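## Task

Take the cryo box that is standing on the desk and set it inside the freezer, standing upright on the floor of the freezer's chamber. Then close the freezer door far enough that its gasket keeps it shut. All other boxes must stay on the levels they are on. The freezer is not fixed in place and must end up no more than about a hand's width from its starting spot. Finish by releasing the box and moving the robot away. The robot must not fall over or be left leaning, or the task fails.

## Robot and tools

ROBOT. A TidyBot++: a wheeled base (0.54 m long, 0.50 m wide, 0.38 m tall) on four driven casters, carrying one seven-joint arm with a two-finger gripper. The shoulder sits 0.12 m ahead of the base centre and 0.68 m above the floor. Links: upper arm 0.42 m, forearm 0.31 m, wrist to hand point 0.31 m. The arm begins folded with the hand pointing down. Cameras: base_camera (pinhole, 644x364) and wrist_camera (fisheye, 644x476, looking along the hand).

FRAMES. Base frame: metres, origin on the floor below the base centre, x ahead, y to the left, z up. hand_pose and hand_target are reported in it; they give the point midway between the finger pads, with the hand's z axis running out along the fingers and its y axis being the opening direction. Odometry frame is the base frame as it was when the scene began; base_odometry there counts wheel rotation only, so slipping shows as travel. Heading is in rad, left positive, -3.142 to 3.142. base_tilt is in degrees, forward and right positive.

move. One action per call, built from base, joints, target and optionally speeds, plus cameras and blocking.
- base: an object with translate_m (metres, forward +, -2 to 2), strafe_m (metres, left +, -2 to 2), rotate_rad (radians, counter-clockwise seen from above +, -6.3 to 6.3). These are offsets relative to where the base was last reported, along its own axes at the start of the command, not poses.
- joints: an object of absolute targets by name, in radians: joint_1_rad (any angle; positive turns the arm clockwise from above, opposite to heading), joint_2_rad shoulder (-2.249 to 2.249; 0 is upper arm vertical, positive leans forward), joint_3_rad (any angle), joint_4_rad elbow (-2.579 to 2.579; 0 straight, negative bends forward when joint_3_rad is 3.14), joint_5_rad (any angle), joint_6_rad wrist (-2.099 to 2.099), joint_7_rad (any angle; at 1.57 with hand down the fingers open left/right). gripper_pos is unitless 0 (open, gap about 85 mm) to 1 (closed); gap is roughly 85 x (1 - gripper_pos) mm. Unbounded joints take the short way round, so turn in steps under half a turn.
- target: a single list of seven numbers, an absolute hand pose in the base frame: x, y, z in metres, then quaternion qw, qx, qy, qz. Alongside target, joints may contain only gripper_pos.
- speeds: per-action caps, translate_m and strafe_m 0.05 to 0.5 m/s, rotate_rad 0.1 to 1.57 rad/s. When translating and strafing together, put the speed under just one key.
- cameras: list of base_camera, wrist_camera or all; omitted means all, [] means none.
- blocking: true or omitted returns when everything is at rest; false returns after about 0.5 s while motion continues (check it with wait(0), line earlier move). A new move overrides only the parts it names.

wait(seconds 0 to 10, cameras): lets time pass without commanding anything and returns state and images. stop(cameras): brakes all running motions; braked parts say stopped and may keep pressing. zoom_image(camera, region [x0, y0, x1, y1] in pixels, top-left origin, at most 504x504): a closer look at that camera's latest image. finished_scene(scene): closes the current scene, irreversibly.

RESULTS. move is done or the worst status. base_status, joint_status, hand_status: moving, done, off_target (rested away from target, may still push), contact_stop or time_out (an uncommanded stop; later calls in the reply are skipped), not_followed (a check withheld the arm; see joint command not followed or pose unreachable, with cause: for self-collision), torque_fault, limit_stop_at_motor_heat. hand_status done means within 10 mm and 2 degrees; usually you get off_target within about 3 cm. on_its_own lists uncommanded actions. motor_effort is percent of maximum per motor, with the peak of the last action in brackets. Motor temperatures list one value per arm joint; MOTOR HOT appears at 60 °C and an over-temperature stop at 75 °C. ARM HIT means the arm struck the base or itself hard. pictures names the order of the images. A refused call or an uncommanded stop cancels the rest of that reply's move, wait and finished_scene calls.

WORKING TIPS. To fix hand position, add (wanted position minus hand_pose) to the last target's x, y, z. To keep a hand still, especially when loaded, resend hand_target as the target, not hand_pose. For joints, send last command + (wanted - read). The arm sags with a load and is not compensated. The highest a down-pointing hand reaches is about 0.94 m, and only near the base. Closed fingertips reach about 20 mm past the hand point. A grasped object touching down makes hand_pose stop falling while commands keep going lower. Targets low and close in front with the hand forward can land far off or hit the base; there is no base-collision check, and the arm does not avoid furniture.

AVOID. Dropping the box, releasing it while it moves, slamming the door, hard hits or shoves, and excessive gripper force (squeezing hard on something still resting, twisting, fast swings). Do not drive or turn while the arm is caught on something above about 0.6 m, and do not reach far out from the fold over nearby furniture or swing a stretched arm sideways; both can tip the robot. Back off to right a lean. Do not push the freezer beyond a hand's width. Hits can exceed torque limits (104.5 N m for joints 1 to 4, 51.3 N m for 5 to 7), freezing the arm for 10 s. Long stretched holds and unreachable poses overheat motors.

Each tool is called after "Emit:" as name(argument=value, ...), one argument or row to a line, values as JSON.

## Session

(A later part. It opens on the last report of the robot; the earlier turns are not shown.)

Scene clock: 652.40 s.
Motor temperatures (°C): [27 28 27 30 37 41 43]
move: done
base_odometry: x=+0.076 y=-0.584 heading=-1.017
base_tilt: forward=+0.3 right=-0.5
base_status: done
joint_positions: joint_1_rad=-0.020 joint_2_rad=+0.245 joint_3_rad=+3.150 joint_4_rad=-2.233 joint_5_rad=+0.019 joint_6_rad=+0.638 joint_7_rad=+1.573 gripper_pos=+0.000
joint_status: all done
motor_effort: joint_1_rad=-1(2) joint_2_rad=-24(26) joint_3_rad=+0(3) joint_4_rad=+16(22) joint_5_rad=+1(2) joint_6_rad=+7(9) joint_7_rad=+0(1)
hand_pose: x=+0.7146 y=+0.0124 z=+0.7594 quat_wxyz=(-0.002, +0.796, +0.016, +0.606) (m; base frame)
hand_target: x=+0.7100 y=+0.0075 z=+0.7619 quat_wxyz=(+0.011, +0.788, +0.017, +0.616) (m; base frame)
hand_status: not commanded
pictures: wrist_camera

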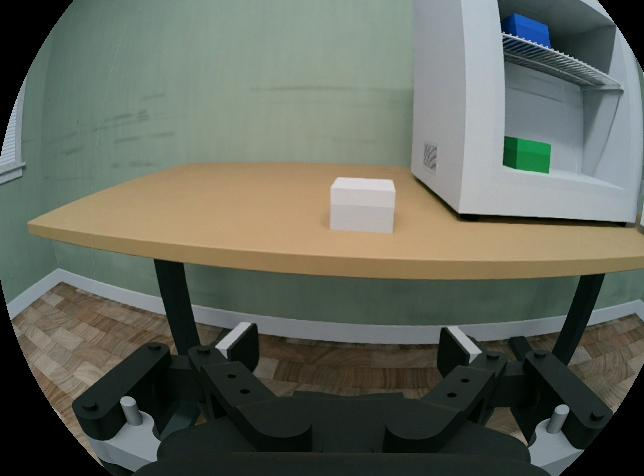

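Emit:
move(
  base={"translate_m": 0.168, "strafe_m": 0.041, "rotate_rad": -0.06},
  speeds={"translate_m": 0.2},
  cameras=["wrist_camera"],
)

Emit:
zoom_image(
  camera="wrist_camera",
  region=[270, 170, 440, 300],
)

Scene clock: 720.00 s.
Motor temperatures (°C): [27 28 27 30 37 41 43]
move: done
base_odometry: x=+0.199 y=-0.706 heading=-1.077
base_tilt: forward=+0.3 right=-0.5
base_status: done
joint_positions: joint_1_rad=-0.019 joint_2_rad=+0.251 joint_3_rad=+3.154 joint_4_rad=-2.239 joint_5_rad=+0.019 joint_6_rad=+0.642 joint_7_rad=+1.573 gripper_pos=+0.000
joint_status: not commanded
motor_effort: joint_1_rad=-1(4) joint_2_rad=-24(27) joint_3_rad=+0(3) joint_4_rad=+15(17) joint_5_rad=+1(2) joint_6_rad=+7(8) joint_7_rad=+0(1)
hand_pose: x=+0.7135 y=+0.0095 z=+0.7544 quat_wxyz=(+0.000, +0.798, +0.014, +0.603) (m; base frame)
hand_target: x=+0.7100 y=+0.0075 z=+0.7619 quat_wxyz=(+0.011, +0.788, +0.017, +0.616) (m; base frame)
hand_status: not commanded
pictures: wrist_camera

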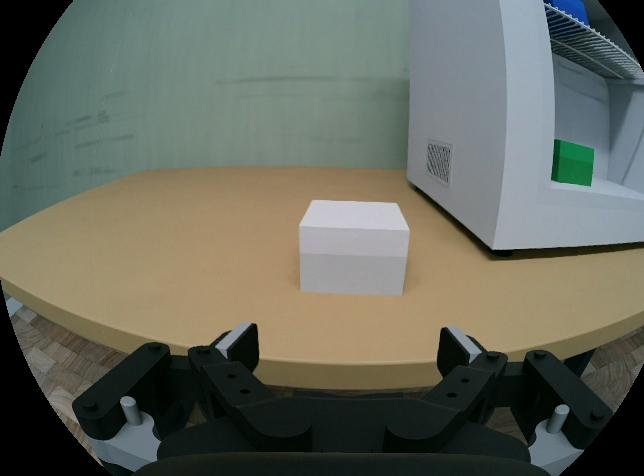

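Scaled by 2.965.

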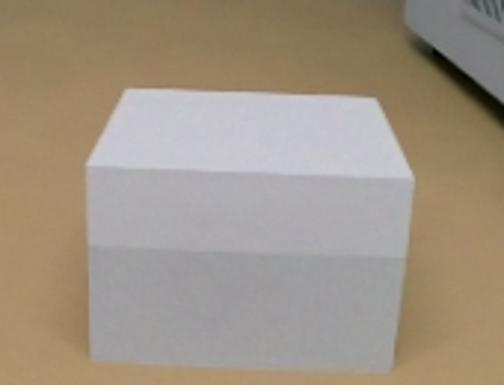

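Emit:
move(
  base={"translate_m": 0.07},
  speeds={"translate_m": 0.1},
  cameras=["wrist_camera"],
)

Emit:
zoom_image(
  camera="wrist_camera",
  region=[220, 220, 480, 400],
)

Scene clock: 760.27 s.
Motor temperatures (°C): [27 29 27 30 37 41 43]
move: done
base_odometry: x=+0.233 y=-0.767 heading=-1.077
base_tilt: forward=+0.3 right=-0.5
base_status: done
joint_positions: joint_1_rad=-0.019 joint_2_rad=+0.252 joint_3_rad=+3.154 joint_4_rad=-2.241 joint_5_rad=+0.019 joint_6_rad=+0.643 joint_7_rad=+1.573 gripper_pos=+0.000
joint_status: not commanded
motor_effort: joint_1_rad=-1(2) joint_2_rad=-25(27) joint_3_rad=+0(1) joint_4_rad=+15(16) joint_5_rad=+1(1) joint_6_rad=+8(8) joint_7_rad=+0(1)
hand_pose: x=+0.7132 y=+0.0095 z=+0.7532 quat_wxyz=(+0.000, +0.798, +0.014, +0.602) (m; base frame)
hand_target: x=+0.7100 y=+0.0075 z=+0.7619 quat_wxyz=(+0.011, +0.788, +0.017, +0.616) (m; base frame)
hand_status: not commanded
pictures: wrist_camera

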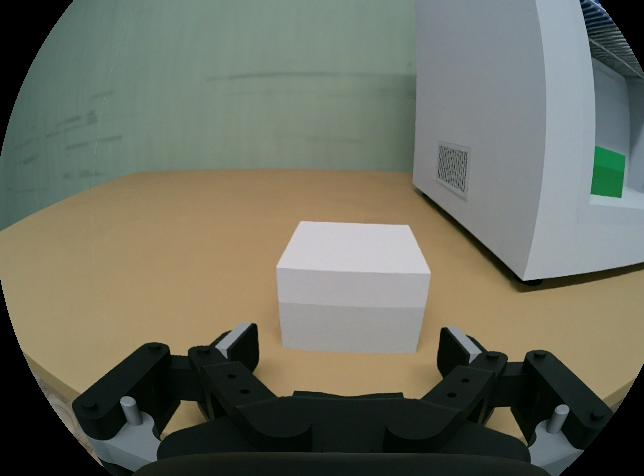

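Scaled by 1.938.

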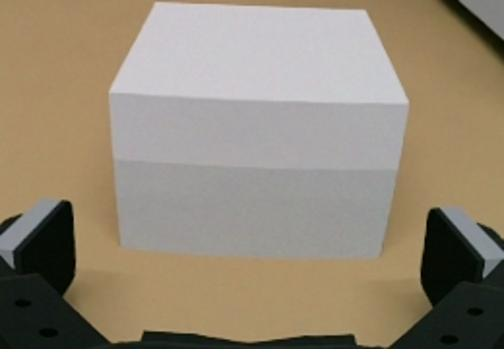

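Emit:
move(
  base={"translate_m": 0.067},
  speeds={"translate_m": 0.08},
  cameras=["wrist_camera"],
)

Emit:
zoom_image(
  camera="wrist_camera",
  region=[220, 220, 480, 400],
)

Scene clock: 768.97 s.
Motor temperatures (°C): [27 29 27 30 37 41 43]
move: done
base_odometry: x=+0.265 y=-0.826 heading=-1.077
base_tilt: forward=+0.3 right=-0.4
base_status: done
joint_positions: joint_1_rad=-0.019 joint_2_rad=+0.252 joint_3_rad=+3.154 joint_4_rad=-2.241 joint_5_rad=+0.019 joint_6_rad=+0.644 joint_7_rad=+1.573 gripper_pos=+0.000
joint_status: not commanded
motor_effort: joint_1_rad=-1(2) joint_2_rad=-25(27) joint_3_rad=+0(1) joint_4_rad=+15(17) joint_5_rad=+1(2) joint_6_rad=+8(8) joint_7_rad=-1(1)
hand_pose: x=+0.7130 y=+0.0095 z=+0.7526 quat_wxyz=(+0.000, +0.799, +0.014, +0.602) (m; base frame)
hand_target: x=+0.7100 y=+0.0075 z=+0.7619 quat_wxyz=(+0.011, +0.788, +0.017, +0.616) (m; base frame)
hand_status: not commanded
pictures: wrist_camera

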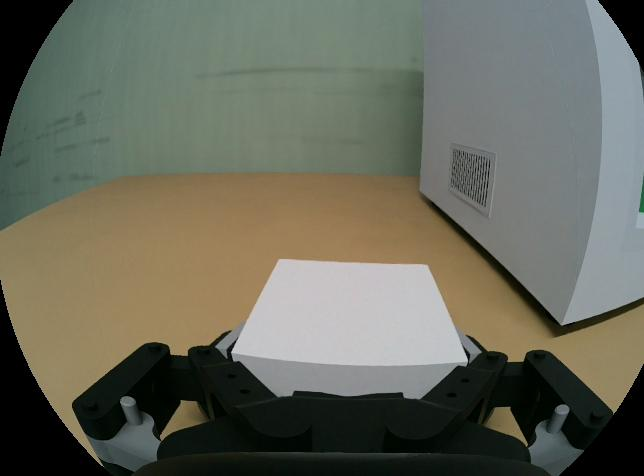

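Scaled by 1.938.

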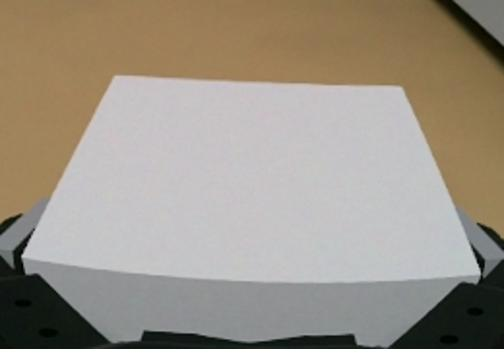

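Emit:
move(
  joints={"gripper_pos": 0.35},
  cameras=["wrist_camera"],
)

Scene clock: 773.07 s.
Motor temperatures (°C): [27 29 27 30 37 41 43]
move: off_target
base_odometry: x=+0.265 y=-0.826 heading=-1.077
base_tilt: forward=+0.3 right=-0.5
base_status: not commanded
joint_positions: joint_1_rad=-0.019 joint_2_rad=+0.252 joint_3_rad=+3.154 joint_4_rad=-2.241 joint_5_rad=+0.019 joint_6_rad=+0.645 joint_7_rad=+1.573 gripper_pos=+0.148
joint_status: gripper_pos off_target (ended at +0.148, target +0.350)
motor_effort: joint_1_rad=-1(1) joint_2_rad=-25(25) joint_3_rad=+0(1) joint_4_rad=+16(16) joint_5_rad=+1(1) joint_6_rad=+8(8) joint_7_rad=+0(1)
hand_pose: x=+0.7131 y=+0.0095 z=+0.7529 quat_wxyz=(+0.000, +0.798, +0.014, +0.602) (m; base frame)
hand_target: x=+0.7100 y=+0.0075 z=+0.7619 quat_wxyz=(+0.011, +0.788, +0.017, +0.616) (m; base frame)
hand_status: not commanded
pictures: wrist_camera

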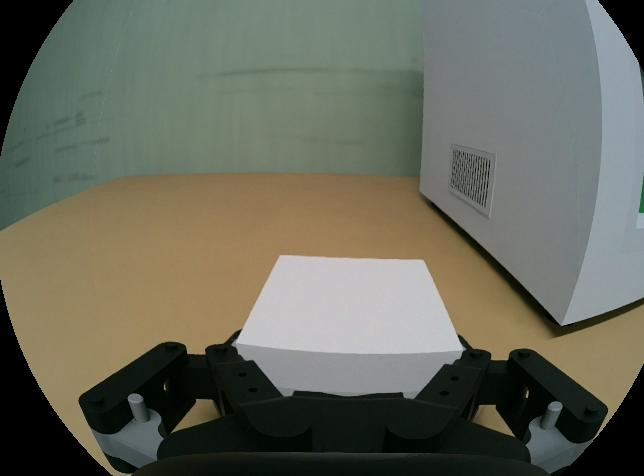

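Emit:
move(
  joints={"joint_2_rad": 0.008, "joint_4_rad": -2.01, "joint_6_rad": 0.185},
  cameras=["wrist_camera"],
)

Scene clock: 807.10 s.
Motor temperatures (°C): [27 29 27 30 37 41 43]
move: done
base_odometry: x=+0.265 y=-0.826 heading=-1.077
base_tilt: forward=+0.3 right=-0.5
base_status: not commanded
joint_positions: joint_1_rad=-0.019 joint_2_rad=+0.023 joint_3_rad=+3.154 joint_4_rad=-2.021 joint_5_rad=+0.019 joint_6_rad=+0.213 joint_7_rad=+1.573 gripper_pos=+0.148
joint_status: all done
motor_effort: joint_1_rad=-1(2) joint_2_rad=-22(29) joint_3_rad=+1(1) joint_4_rad=+22(22) joint_5_rad=+1(1) joint_6_rad=+8(10) joint_7_rad=+0(1)
hand_pose: x=+0.7094 y=+0.0069 z=+0.8786 quat_wxyz=(+0.003, +0.793, +0.012, +0.609) (m; base frame)
hand_target: x=+0.7065 y=+0.0100 z=+0.8859 quat_wxyz=(+0.005, +0.793, +0.017, +0.609) (m; base frame)
hand_status: not commanded
pictures: wrist_camera

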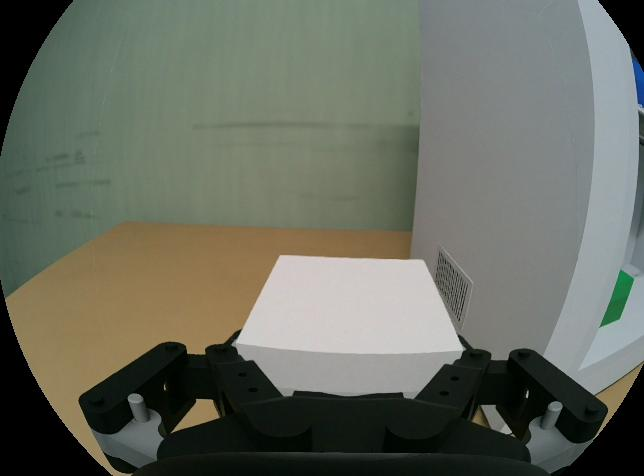

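Emit:
move(
  base={"translate_m": -0.25},
  speeds={"translate_m": 0.3},
  cameras=[],
)

Emit:
move(
  base={"translate_m": 0.072, "strafe_m": -0.5, "rotate_rad": 0.062},
  speeds={"strafe_m": 0.3},
  cameras=["wrist_camera"],
)

Emit:
zoom_image(
  camera="wrist_camera",
  region=[80, 60, 580, 400],
)

Scene clock: 825.73 s.
Motor temperatures (°C): [27 29 27 30 37 41 43]
move: done
base_odometry: x=+0.146 y=-0.606 heading=-1.077
base_tilt: forward=+0.3 right=-0.4
base_status: done
joint_positions: joint_1_rad=-0.019 joint_2_rad=+0.020 joint_3_rad=+3.153 joint_4_rad=-2.020 joint_5_rad=+0.019 joint_6_rad=+0.206 joint_7_rad=+1.573 gripper_pos=+0.148
joint_status: not commanded
motor_effort: joint_1_rad=-1(3) joint_2_rad=-22(26) joint_3_rad=+0(2) joint_4_rad=+22(23) joint_5_rad=+1(1) joint_6_rad=+9(9) joint_7_rad=-1(1)
hand_pose: x=+0.7084 y=+0.0069 z=+0.8794 quat_wxyz=(+0.002, +0.794, +0.012, +0.608) (m; base frame)
hand_target: x=+0.7065 y=+0.0100 z=+0.8859 quat_wxyz=(+0.005, +0.793, +0.017, +0.609) (m; base frame)
hand_status: not commanded
pictures: none
No camera images: "cameras" was empty.

Scene clock: 828.30 s.
Motor temperatures (°C): [27 29 27 30 37 41 43]
move: done
base_odometry: x=-0.260 y=-0.906 heading=-1.015
base_tilt: forward=+0.3 right=-0.4
base_status: done
joint_positions: joint_1_rad=-0.027 joint_2_rad=+0.020 joint_3_rad=+3.149 joint_4_rad=-2.020 joint_5_rad=+0.019 joint_6_rad=+0.206 joint_7_rad=+1.573 gripper_pos=+0.148
joint_status: not commanded
motor_effort: joint_1_rad=-1(3) joint_2_rad=-22(23) joint_3_rad=+0(4) joint_4_rad=+22(22) joint_5_rad=+1(1) joint_6_rad=+9(9) joint_7_rad=+0(1)
hand_pose: x=+0.7082 y=+0.0142 z=+0.8794 quat_wxyz=(-0.001, +0.794, +0.017, +0.608) (m; base frame)
hand_target: x=+0.7065 y=+0.0100 z=+0.8859 quat_wxyz=(+0.005, +0.793, +0.017, +0.609) (m; base frame)
hand_status: not commanded
pictures: wrist_camera

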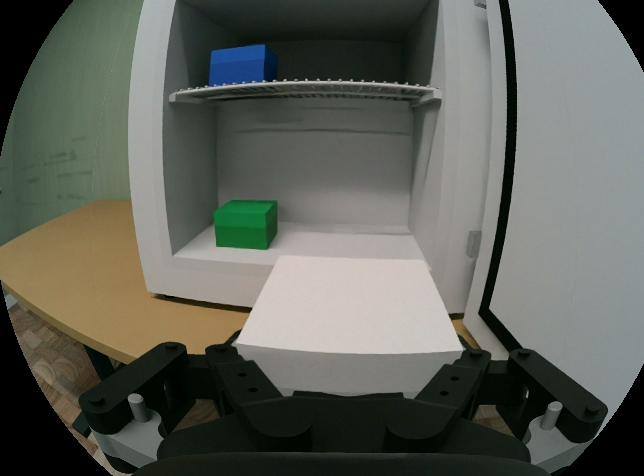

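Scaled by 1.008.

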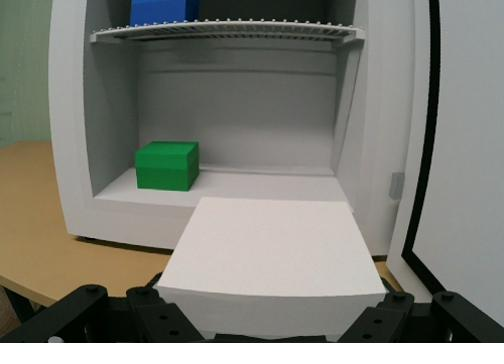

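Emit:
zoom_image(
  camera="wrist_camera",
  region=[130, 180, 300, 320],
)

Emit:
zoom_image(
  camera="wrist_camera",
  region=[380, 80, 520, 330],
)

Scaled by 2.965.

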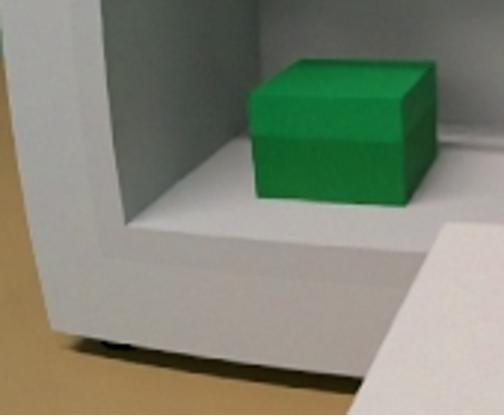

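Scaled by 2.016.

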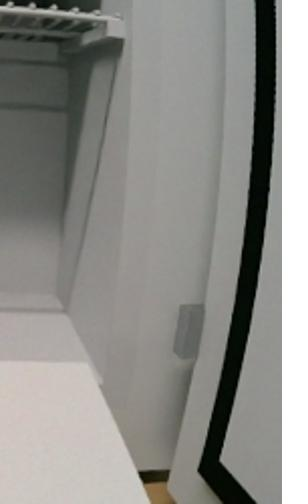

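Emit:
move(
  base={"translate_m": 0.28, "strafe_m": 0.008},
  speeds={"translate_m": 0.15},
  cameras=["wrist_camera"],
)

Scene clock: 942.77 s.
Motor temperatures (°C): [27 29 27 30 37 41 43]
move: done
base_odometry: x=-0.106 y=-1.140 heading=-1.015
base_tilt: forward=+0.3 right=-0.5
base_status: done
joint_positions: joint_1_rad=-0.027 joint_2_rad=+0.024 joint_3_rad=+3.149 joint_4_rad=-2.020 joint_5_rad=+0.019 joint_6_rad=+0.205 joint_7_rad=+1.573 gripper_pos=+0.148
joint_status: not commanded
motor_effort: joint_1_rad=-1(2) joint_2_rad=-23(25) joint_3_rad=+0(1) joint_4_rad=+22(23) joint_5_rad=+1(1) joint_6_rad=+9(9) joint_7_rad=+0(1)
hand_pose: x=+0.7090 y=+0.0142 z=+0.8768 quat_wxyz=(-0.001, +0.795, +0.017, +0.606) (m; base frame)
hand_target: x=+0.7065 y=+0.0100 z=+0.8859 quat_wxyz=(+0.005, +0.793, +0.017, +0.609) (m; base frame)
hand_status: not commanded
pictures: wrist_camera

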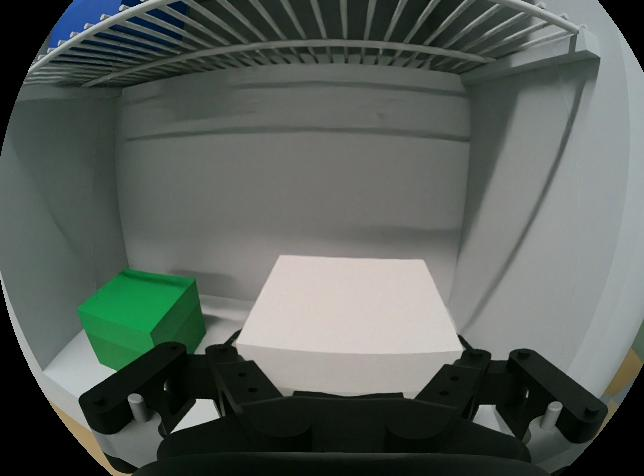

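Emit:
move(
  base={"translate_m": 0.05},
  speeds={"translate_m": 0.1},
  cameras=["wrist_camera"],
)

Scene clock: 962.40 s.
Motor temperatures (°C): [27 29 27 30 37 41 43]
move: done
base_odometry: x=-0.079 y=-1.183 heading=-1.015
base_tilt: forward=+0.2 right=-0.4
base_status: done
joint_positions: joint_1_rad=-0.027 joint_2_rad=+0.025 joint_3_rad=+3.149 joint_4_rad=-2.020 joint_5_rad=+0.019 joint_6_rad=+0.205 joint_7_rad=+1.573 gripper_pos=+0.148
joint_status: not commanded
motor_effort: joint_1_rad=-1(2) joint_2_rad=-22(26) joint_3_rad=+1(1) joint_4_rad=+22(23) joint_5_rad=+1(1) joint_6_rad=+9(9) joint_7_rad=+0(1)
hand_pose: x=+0.7092 y=+0.0142 z=+0.8764 quat_wxyz=(-0.001, +0.795, +0.017, +0.606) (m; base frame)
hand_target: x=+0.7065 y=+0.0100 z=+0.8859 quat_wxyz=(+0.005, +0.793, +0.017, +0.609) (m; base frame)
hand_status: not commanded
pictures: wrist_camera

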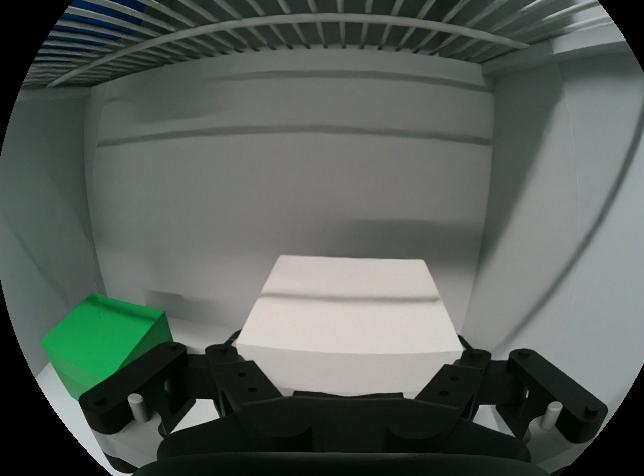

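Emit:
move(
  joints={"joint_2_rad": 0.064, "joint_4_rad": -2.113, "joint_6_rad": 0.372},
  cameras=["wrist_camera"],
)

Scene clock: 978.60 s.
Motor temperatures (°C): [27 29 27 30 37 41 43]
move: done
base_odometry: x=-0.079 y=-1.183 heading=-1.015
base_tilt: forward=+0.3 right=-0.5
base_status: not commanded
joint_positions: joint_1_rad=-0.027 joint_2_rad=+0.072 joint_3_rad=+3.149 joint_4_rad=-2.099 joint_5_rad=+0.019 joint_6_rad=+0.318 joint_7_rad=+1.573 gripper_pos=+0.148
joint_status: all done
motor_effort: joint_1_rad=-1(1) joint_2_rad=-23(26) joint_3_rad=+0(1) joint_4_rad=+20(23) joint_5_rad=+1(2) joint_6_rad=+9(9) joint_7_rad=+0(1)
hand_pose: x=+0.7077 y=+0.0148 z=+0.8372 quat_wxyz=(-0.002, +0.799, +0.018, +0.601) (m; base frame)
hand_target: x=+0.7071 y=+0.0089 z=+0.8504 quat_wxyz=(+0.007, +0.785, +0.016, +0.620) (m; base frame)
hand_status: not commanded
pictures: wrist_camera

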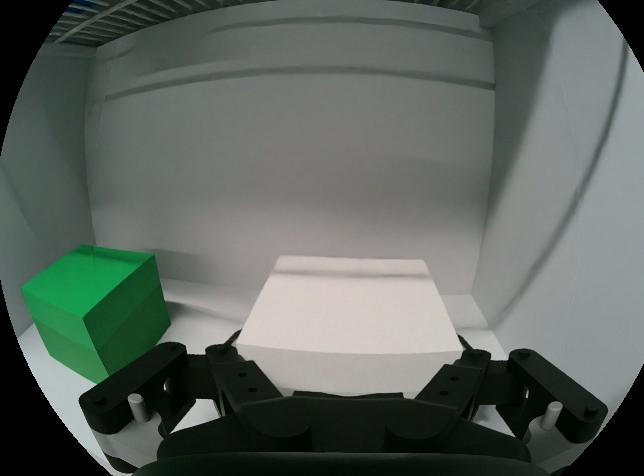

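Emit:
move(
  joints={"joint_2_rad": 0.074, "joint_4_rad": -2.129, "joint_6_rad": 0.398},
  cameras=[],
)

Scene clock: 986.43 s.
Motor temperatures (°C): [27 29 27 30 37 41 43]
move: done
base_odometry: x=-0.079 y=-1.183 heading=-1.015
base_tilt: forward=+0.3 right=-0.5
base_status: not commanded
joint_positions: joint_1_rad=-0.027 joint_2_rad=+0.077 joint_3_rad=+3.149 joint_4_rad=-2.112 joint_5_rad=+0.019 joint_6_rad=+0.345 joint_7_rad=+1.573 gripper_pos=+0.148
joint_status: all done
motor_effort: joint_1_rad=-1(2) joint_2_rad=-23(24) joint_3_rad=+0(1) joint_4_rad=+20(21) joint_5_rad=+1(2) joint_6_rad=+8(9) joint_7_rad=+0(1)
hand_pose: x=+0.7071 y=+0.0150 z=+0.8350 quat_wxyz=(-0.002, +0.797, +0.018, +0.604) (m; base frame)
hand_target: x=+0.7065 y=+0.0088 z=+0.8434 quat_wxyz=(+0.008, +0.785, +0.016, +0.620) (m; base frame)
hand_status: not commanded
pictures: none
No camera images: "cameras" was empty.

Emit:
move(
  joints={"joint_2_rad": 0.086, "joint_4_rad": -2.147, "joint_6_rad": 0.424},
  cameras=[],
)

Scene clock: 989.67 s.
Motor temperatures (°C): [27 29 27 30 37 41 43]
move: done
base_odometry: x=-0.079 y=-1.183 heading=-1.015
base_tilt: forward=+0.4 right=-0.5
base_status: not commanded
joint_positions: joint_1_rad=-0.027 joint_2_rad=+0.082 joint_3_rad=+3.149 joint_4_rad=-2.126 joint_5_rad=+0.019 joint_6_rad=+0.375 joint_7_rad=+1.573 gripper_pos=+0.148
joint_status: all done
motor_effort: joint_1_rad=-1(1) joint_2_rad=-22(23) joint_3_rad=+1(1) joint_4_rad=+20(21) joint_5_rad=+1(2) joint_6_rad=+8(9) joint_7_rad=+0(1)
hand_pose: x=+0.7069 y=+0.0152 z=+0.8335 quat_wxyz=(-0.003, +0.793, +0.018, +0.609) (m; base frame)
hand_target: x=+0.7056 y=+0.0087 z=+0.8342 quat_wxyz=(+0.008, +0.786, +0.016, +0.618) (m; base frame)
hand_status: not commanded
pictures: none
No camera images: "cameras" was empty.

Emit:
move(
  joints={"joint_2_rad": 0.098, "joint_4_rad": -2.163, "joint_6_rad": 0.437},
  cameras=["wrist_camera"],
)

Scene clock: 1000.73 s.
Motor temperatures (°C): [27 29 27 30 37 41 43]
move: done
base_odometry: x=-0.079 y=-1.183 heading=-1.015
base_tilt: forward=+0.3 right=-0.5
base_status: not commanded
joint_positions: joint_1_rad=-0.027 joint_2_rad=+0.085 joint_3_rad=+3.149 joint_4_rad=-2.134 joint_5_rad=+0.019 joint_6_rad=+0.396 joint_7_rad=+1.573 gripper_pos=+0.148
joint_status: all done
motor_effort: joint_1_rad=-2(2) joint_2_rad=-21(23) joint_3_rad=+0(1) joint_4_rad=+18(19) joint_5_rad=+1(2) joint_6_rad=+7(8) joint_7_rad=+0(1)
hand_pose: x=+0.7066 y=+0.0153 z=+0.8336 quat_wxyz=(-0.003, +0.790, +0.018, +0.613) (m; base frame)
hand_target: x=+0.7040 y=+0.0086 z=+0.8224 quat_wxyz=(+0.008, +0.791, +0.017, +0.612) (m; base frame)
hand_status: not commanded
pictures: wrist_camera

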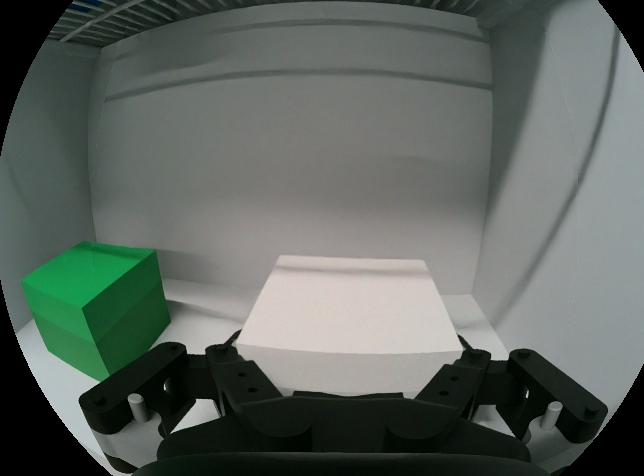

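Emit:
move(
  joints={"joint_2_rad": 0.094, "joint_4_rad": -2.140, "joint_6_rad": 0.395},
  cameras=["wrist_camera"],
)

Scene clock: 1018.17 s.
Motor temperatures (°C): [27 29 27 30 37 41 43]
move: done
base_odometry: x=-0.079 y=-1.183 heading=-1.015
base_tilt: forward=+0.3 right=-0.5
base_status: not commanded
joint_positions: joint_1_rad=-0.027 joint_2_rad=+0.085 joint_3_rad=+3.149 joint_4_rad=-2.131 joint_5_rad=+0.019 joint_6_rad=+0.390 joint_7_rad=+1.573 gripper_pos=+0.148
joint_status: all done
motor_effort: joint_1_rad=+0(2) joint_2_rad=-20(21) joint_3_rad=+1(1) joint_4_rad=+18(19) joint_5_rad=+1(2) joint_6_rad=+7(8) joint_7_rad=+0(1)
hand_pose: x=+0.7070 y=+0.0152 z=+0.8335 quat_wxyz=(-0.003, +0.791, +0.018, +0.611) (m; base frame)
hand_target: x=+0.7064 y=+0.0088 z=+0.8247 quat_wxyz=(+0.008, +0.795, +0.017, +0.606) (m; base frame)
hand_status: not commanded
pictures: wrist_camera

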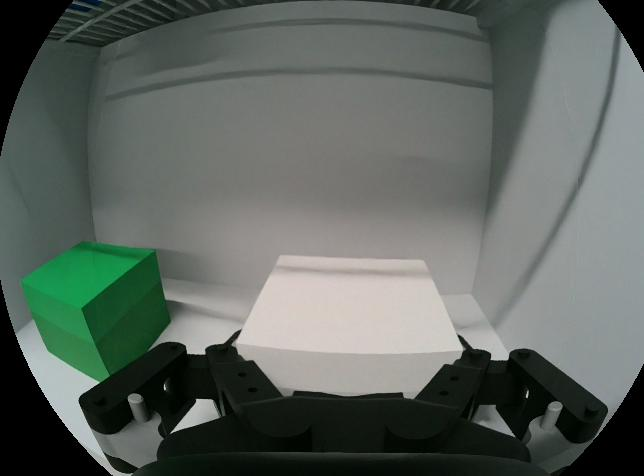

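Emit:
move(
  joints={"joint_2_rad": 0.092, "joint_4_rad": -2.128, "joint_6_rad": 0.362},
  cameras=[],
)

Scene clock: 1025.77 s.
Motor temperatures (°C): [27 29 27 30 37 41 43]
move: done
base_odometry: x=-0.079 y=-1.183 heading=-1.015
base_tilt: forward=+0.3 right=-0.5
base_status: not commanded
joint_positions: joint_1_rad=-0.027 joint_2_rad=+0.085 joint_3_rad=+3.149 joint_4_rad=-2.125 joint_5_rad=+0.019 joint_6_rad=+0.378 joint_7_rad=+1.573 gripper_pos=+0.148
joint_status: all done
motor_effort: joint_1_rad=-1(1) joint_2_rad=-20(21) joint_3_rad=+0(1) joint_4_rad=+18(18) joint_5_rad=+1(2) joint_6_rad=+7(8) joint_7_rad=+0(0)
hand_pose: x=+0.7077 y=+0.0152 z=+0.8333 quat_wxyz=(-0.003, +0.793, +0.018, +0.609) (m; base frame)
hand_target: x=+0.7066 y=+0.0090 z=+0.8225 quat_wxyz=(+0.007, +0.801, +0.017, +0.599) (m; base frame)
hand_status: not commanded
pictures: none
No camera images: "cameras" was empty.

Emit:
move(
  joints={"joint_2_rad": 0.09, "joint_4_rad": -2.12, "joint_6_rad": 0.34},
  cameras=[],
)

Scene clock: 1030.67 s.
Motor temperatures (°C): [27 29 27 30 37 41 43]
move: done
base_odometry: x=-0.079 y=-1.183 heading=-1.015
base_tilt: forward=+0.3 right=-0.5
base_status: not commanded
joint_positions: joint_1_rad=-0.027 joint_2_rad=+0.085 joint_3_rad=+3.149 joint_4_rad=-2.119 joint_5_rad=+0.019 joint_6_rad=+0.367 joint_7_rad=+1.573 gripper_pos=+0.148
joint_status: all done
motor_effort: joint_1_rad=-1(1) joint_2_rad=-20(20) joint_3_rad=+0(1) joint_4_rad=+17(19) joint_5_rad=+1(2) joint_6_rad=+6(7) joint_7_rad=+0(0)
hand_pose: x=+0.7082 y=+0.0151 z=+0.8331 quat_wxyz=(-0.003, +0.794, +0.018, +0.607) (m; base frame)
hand_target: x=+0.7066 y=+0.0092 z=+0.8216 quat_wxyz=(+0.007, +0.804, +0.017, +0.594) (m; base frame)
hand_status: not commanded
pictures: none
No camera images: "cameras" was empty.

Emit:
move(
  joints={"joint_2_rad": 0.078, "joint_4_rad": -2.12, "joint_6_rad": 0.345},
  cameras=[],
)

Emit:
move(
  joints={"gripper_pos": 0.1},
  cameras=["wrist_camera"],
)

Scene clock: 1046.77 s.
Motor temperatures (°C): [27 29 27 30 37 41 43]
move: done
base_odometry: x=-0.079 y=-1.183 heading=-1.015
base_tilt: forward=+0.2 right=-0.4
base_status: not commanded
joint_positions: joint_1_rad=-0.027 joint_2_rad=+0.084 joint_3_rad=+3.149 joint_4_rad=-2.119 joint_5_rad=+0.019 joint_6_rad=+0.367 joint_7_rad=+1.573 gripper_pos=+0.148
joint_status: all done
motor_effort: joint_1_rad=-1(1) joint_2_rad=-22(23) joint_3_rad=+1(1) joint_4_rad=+19(20) joint_5_rad=+1(1) joint_6_rad=+8(8) joint_7_rad=+0(0)
hand_pose: x=+0.7082 y=+0.0151 z=+0.8333 quat_wxyz=(-0.003, +0.794, +0.018, +0.607) (m; base frame)
hand_target: x=+0.7053 y=+0.0091 z=+0.8301 quat_wxyz=(+0.007, +0.799, +0.017, +0.601) (m; base frame)
hand_status: not commanded
pictures: none
No camera images: "cameras" was empty.

Scene clock: 1047.43 s.
Motor temperatures (°C): [27 29 27 30 37 41 43]
move: done
base_odometry: x=-0.079 y=-1.183 heading=-1.015
base_tilt: forward=+0.3 right=-0.5
base_status: not commanded
joint_positions: joint_1_rad=-0.027 joint_2_rad=+0.084 joint_3_rad=+3.149 joint_4_rad=-2.119 joint_5_rad=+0.019 joint_6_rad=+0.367 joint_7_rad=+1.573 gripper_pos=+0.100
joint_status: all done
motor_effort: joint_1_rad=-1(2) joint_2_rad=-22(23) joint_3_rad=+0(1) joint_4_rad=+19(20) joint_5_rad=+1(1) joint_6_rad=+7(8) joint_7_rad=-1(1)
hand_pose: x=+0.7082 y=+0.0151 z=+0.8332 quat_wxyz=(-0.003, +0.794, +0.018, +0.607) (m; base frame)
hand_target: x=+0.7053 y=+0.0091 z=+0.8301 quat_wxyz=(+0.007, +0.799, +0.017, +0.601) (m; base frame)
hand_status: not commanded
pictures: wrist_camera

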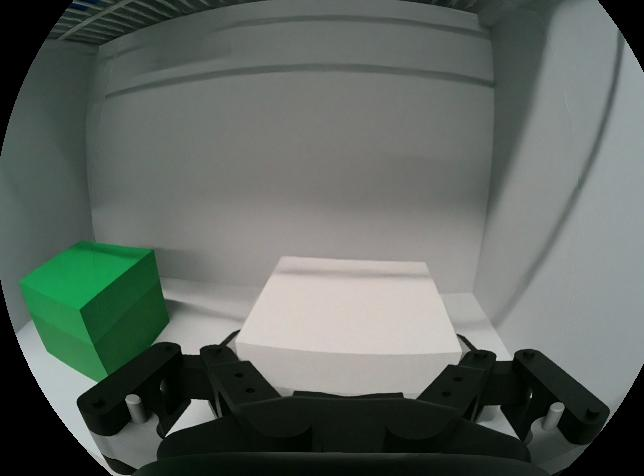

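Emit:
move(
  joints={"gripper_pos": 0.0},
  cameras=[],
)

Emit:
move(
  base={"translate_m": -0.08, "strafe_m": -0.001},
  speeds={"translate_m": 0.08},
  cameras=["wrist_camera"],
)

Scene clock: 1058.00 s.
Motor temperatures (°C): [27 29 27 30 37 41 43]
move: done
base_odometry: x=-0.079 y=-1.183 heading=-1.015
base_tilt: forward=+0.3 right=-0.5
base_status: not commanded
joint_positions: joint_1_rad=-0.027 joint_2_rad=+0.084 joint_3_rad=+3.149 joint_4_rad=-2.119 joint_5_rad=+0.019 joint_6_rad=+0.367 joint_7_rad=+1.573 gripper_pos=+0.000
joint_status: all done
motor_effort: joint_1_rad=+0(1) joint_2_rad=-22(22) joint_3_rad=+0(1) joint_4_rad=+19(19) joint_5_rad=+1(1) joint_6_rad=+8(8) joint_7_rad=+0(1)
hand_pose: x=+0.7082 y=+0.0151 z=+0.8332 quat_wxyz=(-0.003, +0.794, +0.018, +0.607) (m; base frame)
hand_target: x=+0.7053 y=+0.0091 z=+0.8301 quat_wxyz=(+0.007, +0.799, +0.017, +0.601) (m; base frame)
hand_status: not commanded
pictures: none
No camera images: "cameras" was empty.

Scene clock: 1059.47 s.
Motor temperatures (°C): [27 29 27 30 37 41 43]
move: done
base_odometry: x=-0.122 y=-1.115 heading=-1.015
base_tilt: forward=+0.3 right=-0.5
base_status: done
joint_positions: joint_1_rad=-0.027 joint_2_rad=+0.085 joint_3_rad=+3.149 joint_4_rad=-2.119 joint_5_rad=+0.019 joint_6_rad=+0.367 joint_7_rad=+1.573 gripper_pos=+0.000
joint_status: not commanded
motor_effort: joint_1_rad=+0(2) joint_2_rad=-21(24) joint_3_rad=+0(1) joint_4_rad=+19(20) joint_5_rad=+1(1) joint_6_rad=+7(8) joint_7_rad=-1(1)
hand_pose: x=+0.7082 y=+0.0151 z=+0.8331 quat_wxyz=(-0.003, +0.794, +0.018, +0.607) (m; base frame)
hand_target: x=+0.7053 y=+0.0091 z=+0.8301 quat_wxyz=(+0.007, +0.799, +0.017, +0.601) (m; base frame)
hand_status: not commanded
pictures: wrist_camera

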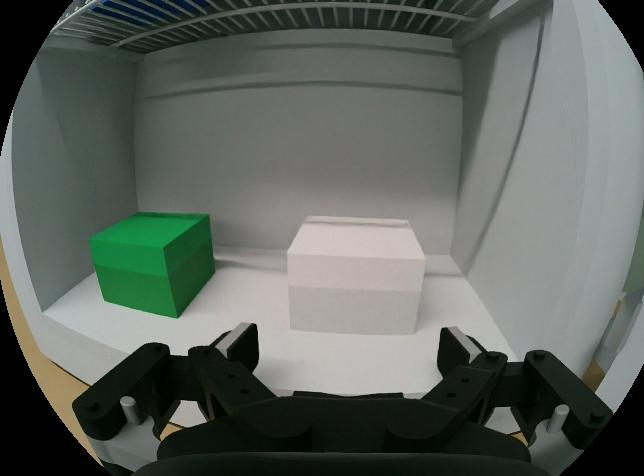

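Emit:
move(
  base={"translate_m": -0.35},
  speeds={"translate_m": 0.4},
  cameras=["wrist_camera"],
)

Scene clock: 1111.93 s.
Motor temperatures (°C): [27 29 27 30 36 41 42]
move: done
base_odometry: x=-0.307 y=-0.818 heading=-1.014
base_tilt: forward=+0.3 right=-0.5
base_status: done
joint_positions: joint_1_rad=-0.027 joint_2_rad=+0.085 joint_3_rad=+3.149 joint_4_rad=-2.119 joint_5_rad=+0.019 joint_6_rad=+0.367 joint_7_rad=+1.573 gripper_pos=+0.000
joint_status: not commanded
motor_effort: joint_1_rad=-1(2) joint_2_rad=-22(25) joint_3_rad=+0(1) joint_4_rad=+19(20) joint_5_rad=+1(1) joint_6_rad=+8(8) joint_7_rad=-1(1)
hand_pose: x=+0.7083 y=+0.0151 z=+0.8328 quat_wxyz=(-0.003, +0.795, +0.018, +0.607) (m; base frame)
hand_target: x=+0.7053 y=+0.0091 z=+0.8301 quat_wxyz=(+0.007, +0.799, +0.017, +0.601) (m; base frame)
hand_status: not commanded
pictures: wrist_camera

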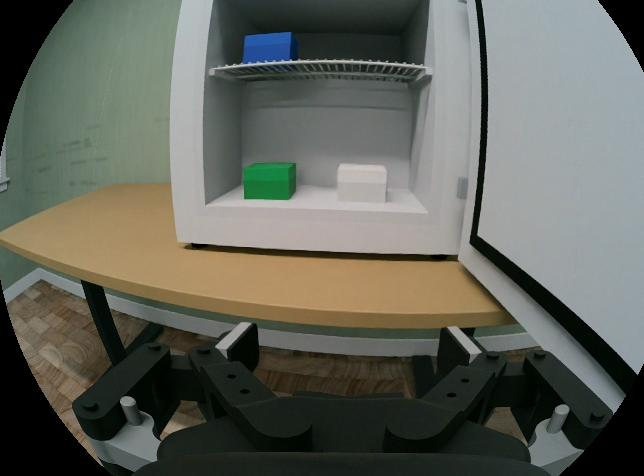

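Emit:
move(
  base={"translate_m": 0.12, "strafe_m": -1.065, "rotate_rad": 1.632},
  joints={"joint_2_rad": -0.287, "joint_4_rad": -2.128, "joint_6_rad": 0.195, "gripper_pos": 0.4},
  speeds={"rotate_rad": 0.8},
  cameras=["wrist_camera"],
)

Emit:
move(
  base={"strafe_m": -0.51},
  speeds={"strafe_m": 0.35},
  cameras=["wrist_camera"],
)

Scene clock: 1125.83 s.
Motor temperatures (°C): [27 29 27 30 36 41 42]
move: done
base_odometry: x=-1.148 y=-1.482 heading=+0.618
base_tilt: forward=+0.3 right=-0.4
base_status: done
joint_positions: joint_1_rad=-0.027 joint_2_rad=-0.282 joint_3_rad=+3.148 joint_4_rad=-2.119 joint_5_rad=+0.019 joint_6_rad=+0.228 joint_7_rad=+1.573 gripper_pos=+0.400
joint_status: all done
motor_effort: joint_1_rad=-1(2) joint_2_rad=-11(24) joint_3_rad=+0(2) joint_4_rad=+22(22) joint_5_rad=+1(2) joint_6_rad=+8(9) joint_7_rad=+0(1)
hand_pose: x=+0.6163 y=+0.0124 z=+0.9908 quat_wxyz=(-0.002, +0.721, +0.016, +0.693) (m; base frame)
hand_target: x=+0.6133 y=+0.0078 z=+0.9781 quat_wxyz=(+0.005, +0.733, +0.015, +0.680) (m; base frame)
hand_status: not commanded
pictures: wrist_camera

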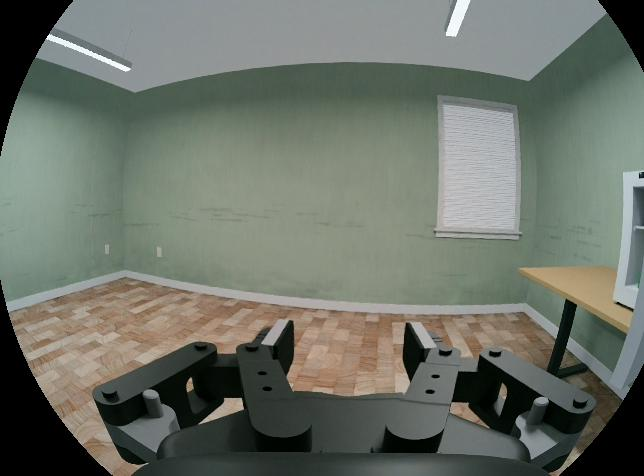

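Scene clock: 1128.27 s.
Motor temperatures (°C): [27 29 27 30 36 41 42]
move: done
base_odometry: x=-0.853 y=-1.898 heading=+0.618
base_tilt: forward=+0.3 right=-0.5
base_status: done
joint_positions: joint_1_rad=-0.027 joint_2_rad=-0.282 joint_3_rad=+3.149 joint_4_rad=-2.119 joint_5_rad=+0.019 joint_6_rad=+0.227 joint_7_rad=+1.573 gripper_pos=+0.400
joint_status: not commanded
motor_effort: joint_1_rad=-1(2) joint_2_rad=-11(12) joint_3_rad=+0(3) joint_4_rad=+22(22) joint_5_rad=+1(2) joint_6_rad=+8(9) joint_7_rad=+0(1)
hand_pose: x=+0.6163 y=+0.0120 z=+0.9907 quat_wxyz=(-0.002, +0.721, +0.015, +0.693) (m; base frame)
hand_target: x=+0.6133 y=+0.0078 z=+0.9781 quat_wxyz=(+0.005, +0.733, +0.015, +0.680) (m; base frame)
hand_status: not commanded
pictures: wrist_camera

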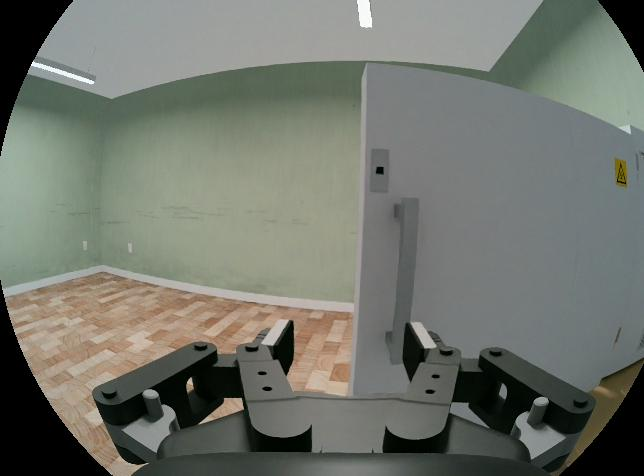

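Emit:
move(
  base={"strafe_m": -0.046, "translate_m": 0.04},
  speeds={"strafe_m": 0.15},
  cameras=["wrist_camera"],
)

Scene clock: 1161.67 s.
Motor temperatures (°C): [27 29 27 30 36 41 42]
move: done
base_odometry: x=-0.793 y=-1.913 heading=+0.617
base_tilt: forward=+0.3 right=-0.4
base_status: done
joint_positions: joint_1_rad=-0.027 joint_2_rad=-0.282 joint_3_rad=+3.149 joint_4_rad=-2.119 joint_5_rad=+0.019 joint_6_rad=+0.227 joint_7_rad=+1.573 gripper_pos=+0.400
joint_status: not commanded
motor_effort: joint_1_rad=-1(2) joint_2_rad=-11(13) joint_3_rad=+0(2) joint_4_rad=+22(22) joint_5_rad=+1(1) joint_6_rad=+8(9) joint_7_rad=-1(1)
hand_pose: x=+0.6163 y=+0.0120 z=+0.9906 quat_wxyz=(-0.002, +0.721, +0.015, +0.693) (m; base frame)
hand_target: x=+0.6133 y=+0.0078 z=+0.9781 quat_wxyz=(+0.005, +0.733, +0.015, +0.680) (m; base frame)
hand_status: not commanded
pictures: wrist_camera

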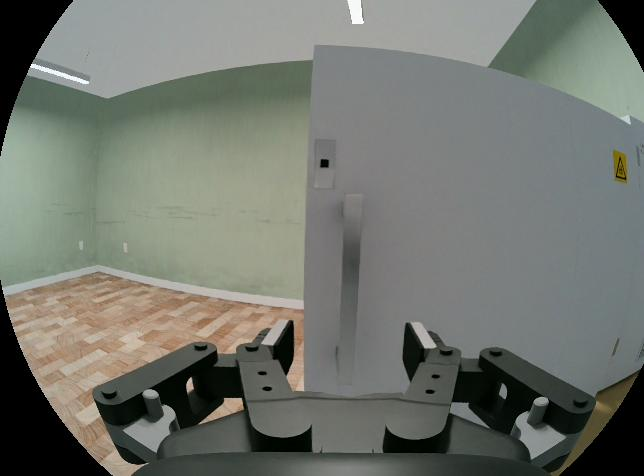

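Emit:
move(
  base={"translate_m": 0.112, "strafe_m": 0.003},
  speeds={"translate_m": 0.12},
  cameras=["wrist_camera"],
)

Scene clock: 1169.63 s.
Motor temperatures (°C): [27 29 27 30 36 41 42]
move: done
base_odometry: x=-0.704 y=-1.846 heading=+0.617
base_tilt: forward=+0.3 right=-0.5
base_status: done
joint_positions: joint_1_rad=-0.027 joint_2_rad=-0.281 joint_3_rad=+3.149 joint_4_rad=-2.119 joint_5_rad=+0.019 joint_6_rad=+0.226 joint_7_rad=+1.573 gripper_pos=+0.400
joint_status: not commanded
motor_effort: joint_1_rad=-1(1) joint_2_rad=-12(14) joint_3_rad=+1(1) joint_4_rad=+22(22) joint_5_rad=+1(2) joint_6_rad=+8(8) joint_7_rad=-1(1)
hand_pose: x=+0.6166 y=+0.0120 z=+0.9899 quat_wxyz=(-0.002, +0.722, +0.015, +0.692) (m; base frame)
hand_target: x=+0.6133 y=+0.0078 z=+0.9781 quat_wxyz=(+0.005, +0.733, +0.015, +0.680) (m; base frame)
hand_status: not commanded
pictures: wrist_camera

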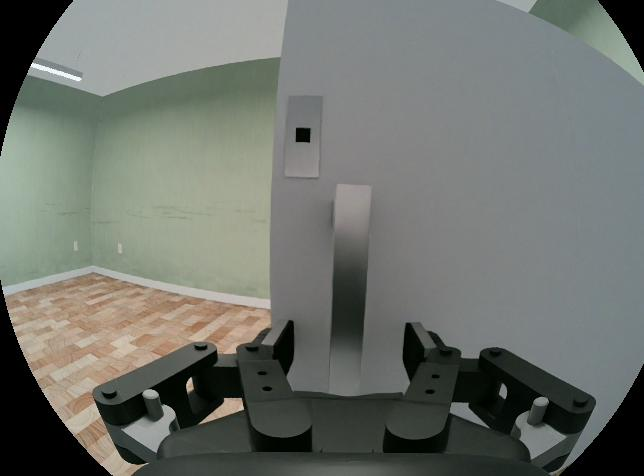

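Emit:
zoom_image(
  camera="wrist_camera",
  region=[440, 0, 644, 150],
)

Emit:
zoom_image(
  camera="wrist_camera",
  region=[260, 80, 420, 400],
)

Scaled by 2.471.

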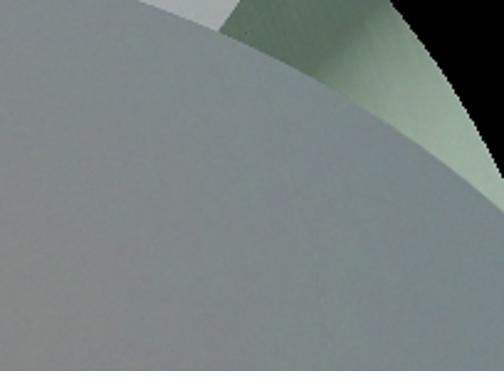

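Scaled by 1.575.

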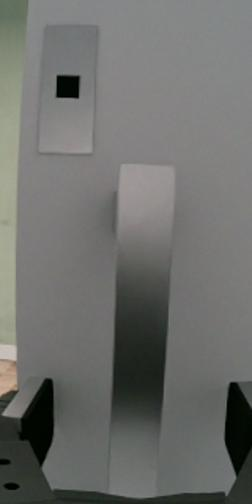

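Emit:
move(
  cameras=["base_camera"],
)

Scene clock: 1227.17 s.
Motor temperatures (°C): [27 28 27 30 36 41 42]
base_odometry: x=-0.704 y=-1.846 heading=+0.617
base_tilt: forward=+0.3 right=-0.5
base_status: done
joint_positions: joint_1_rad=-0.027 joint_2_rad=-0.281 joint_3_rad=+3.149 joint_4_rad=-2.119 joint_5_rad=+0.019 joint_6_rad=+0.226 joint_7_rad=+1.573 gripper_pos=+0.400
joint_status: not commanded
motor_effort: joint_1_rad=-1(1) joint_2_rad=-11(14) joint_3_rad=+1(1) joint_4_rad=+22(22) joint_5_rad=+1(2) joint_6_rad=+8(8) joint_7_rad=+0(1)
hand_pose: x=+0.6166 y=+0.0120 z=+0.9899 quat_wxyz=(-0.002, +0.722, +0.015, +0.692) (m; base frame)
hand_target: x=+0.6133 y=+0.0078 z=+0.9781 quat_wxyz=(+0.005, +0.733, +0.015, +0.680) (m; base frame)
hand_status: not commanded
pictures: base_camera

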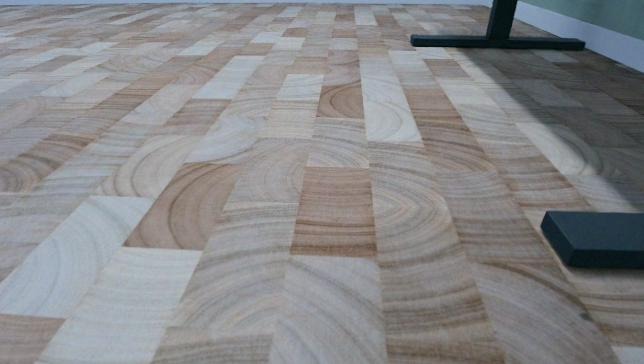

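Emit:
wait(
  seconds=0,
)

Scene clock: 1261.47 s.
Motor temperatures (°C): [27 28 27 30 36 41 42]
base_odometry: x=-0.704 y=-1.846 heading=+0.617
base_tilt: forward=+0.3 right=-0.4
base_status: done
joint_positions: joint_1_rad=-0.027 joint_2_rad=-0.281 joint_3_rad=+3.149 joint_4_rad=-2.119 joint_5_rad=+0.019 joint_6_rad=+0.226 joint_7_rad=+1.573 gripper_pos=+0.400
joint_status: not commanded
motor_effort: joint_1_rad=-1(1) joint_2_rad=-11(14) joint_3_rad=+1(1) joint_4_rad=+22(22) joint_5_rad=+1(2) joint_6_rad=+8(8) joint_7_rad=-1(1)
hand_pose: x=+0.6166 y=+0.0120 z=+0.9899 quat_wxyz=(-0.002, +0.722, +0.015, +0.692) (m; base frame)
hand_target: x=+0.6133 y=+0.0078 z=+0.9781 quat_wxyz=(+0.005, +0.733, +0.015, +0.680) (m; base frame)
hand_status: not commanded
pictures: base_camera, wrist_camera

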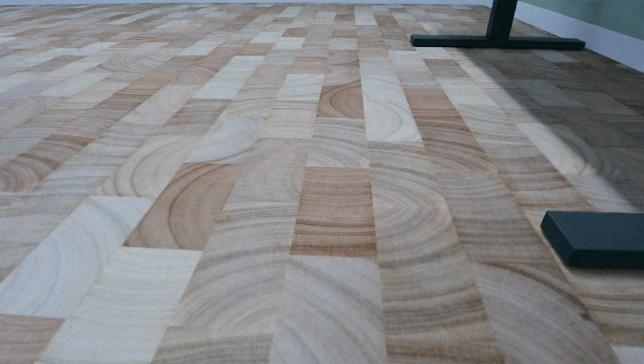

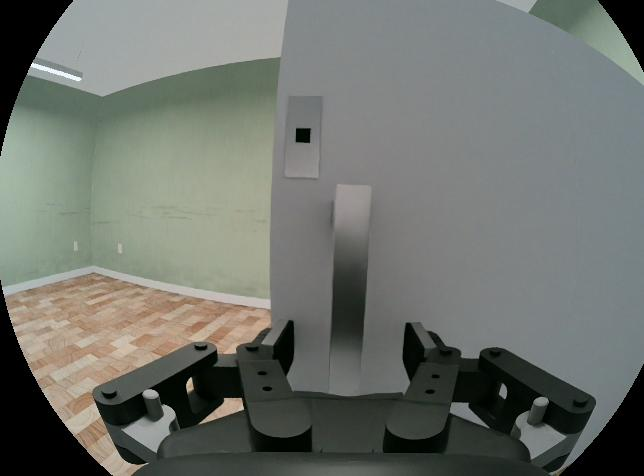

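Emit:
move(
  base={"translate_m": 0.05, "strafe_m": 0.007},
  speeds={"translate_m": 0.08},
  cameras=["wrist_camera"],
)

Scene clock: 1306.67 s.
Motor temperatures (°C): [27 28 27 30 36 40 42]
move: done
base_odometry: x=-0.667 y=-1.811 heading=+0.617
base_tilt: forward=+0.3 right=-0.5
base_status: done
joint_positions: joint_1_rad=-0.027 joint_2_rad=-0.282 joint_3_rad=+3.149 joint_4_rad=-2.119 joint_5_rad=+0.019 joint_6_rad=+0.225 joint_7_rad=+1.573 gripper_pos=+0.400
joint_status: not commanded
motor_effort: joint_1_rad=-1(1) joint_2_rad=-11(15) joint_3_rad=+0(1) joint_4_rad=+22(24) joint_5_rad=+1(1) joint_6_rad=+8(9) joint_7_rad=+0(1)
hand_pose: x=+0.6161 y=+0.0120 z=+0.9903 quat_wxyz=(-0.002, +0.721, +0.015, +0.692) (m; base frame)
hand_target: x=+0.6133 y=+0.0078 z=+0.9781 quat_wxyz=(+0.005, +0.733, +0.015, +0.680) (m; base frame)
hand_status: not commanded
pictures: wrist_camera

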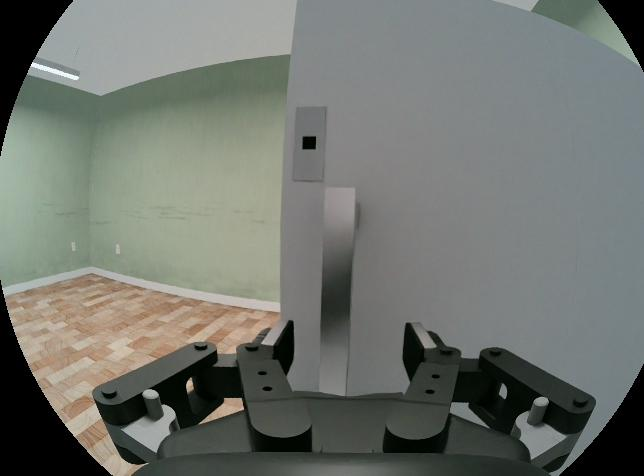

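Emit:
move(
  joints={"gripper_pos": 0.55},
  cameras=["wrist_camera"],
)

Emit:
zoom_image(
  camera="wrist_camera",
  region=[200, 160, 500, 400],
)

Scene clock: 1327.93 s.
Motor temperatures (°C): [27 28 27 30 36 40 42]
move: done
base_odometry: x=-0.667 y=-1.811 heading=+0.617
base_tilt: forward=+0.3 right=-0.5
base_status: not commanded
joint_positions: joint_1_rad=-0.027 joint_2_rad=-0.282 joint_3_rad=+3.149 joint_4_rad=-2.119 joint_5_rad=+0.019 joint_6_rad=+0.225 joint_7_rad=+1.573 gripper_pos=+0.550
joint_status: all done
motor_effort: joint_1_rad=-1(2) joint_2_rad=-11(11) joint_3_rad=+0(1) joint_4_rad=+22(22) joint_5_rad=+1(1) joint_6_rad=+8(8) joint_7_rad=+0(1)
hand_pose: x=+0.6161 y=+0.0120 z=+0.9903 quat_wxyz=(-0.002, +0.721, +0.015, +0.692) (m; base frame)
hand_target: x=+0.6133 y=+0.0078 z=+0.9781 quat_wxyz=(+0.005, +0.733, +0.015, +0.680) (m; base frame)
hand_status: not commanded
pictures: wrist_camera

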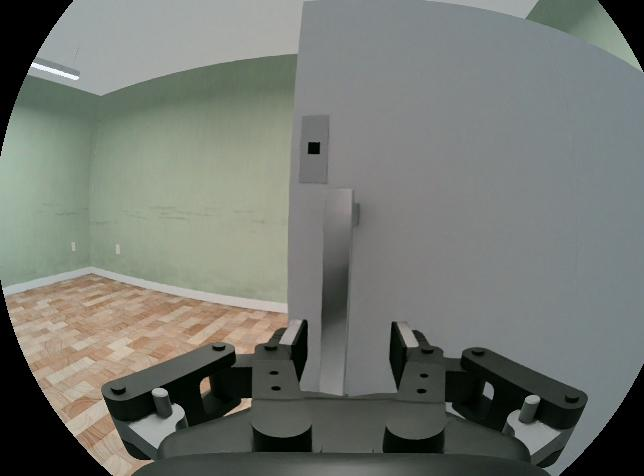

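Scaled by 1.680.

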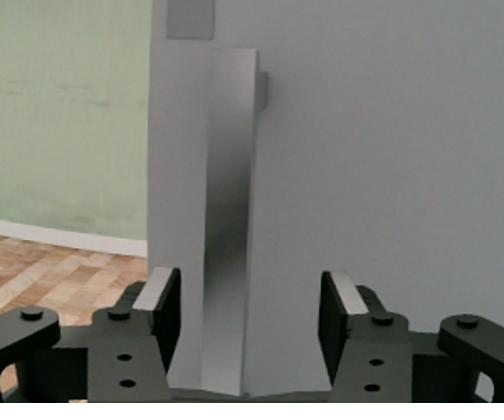

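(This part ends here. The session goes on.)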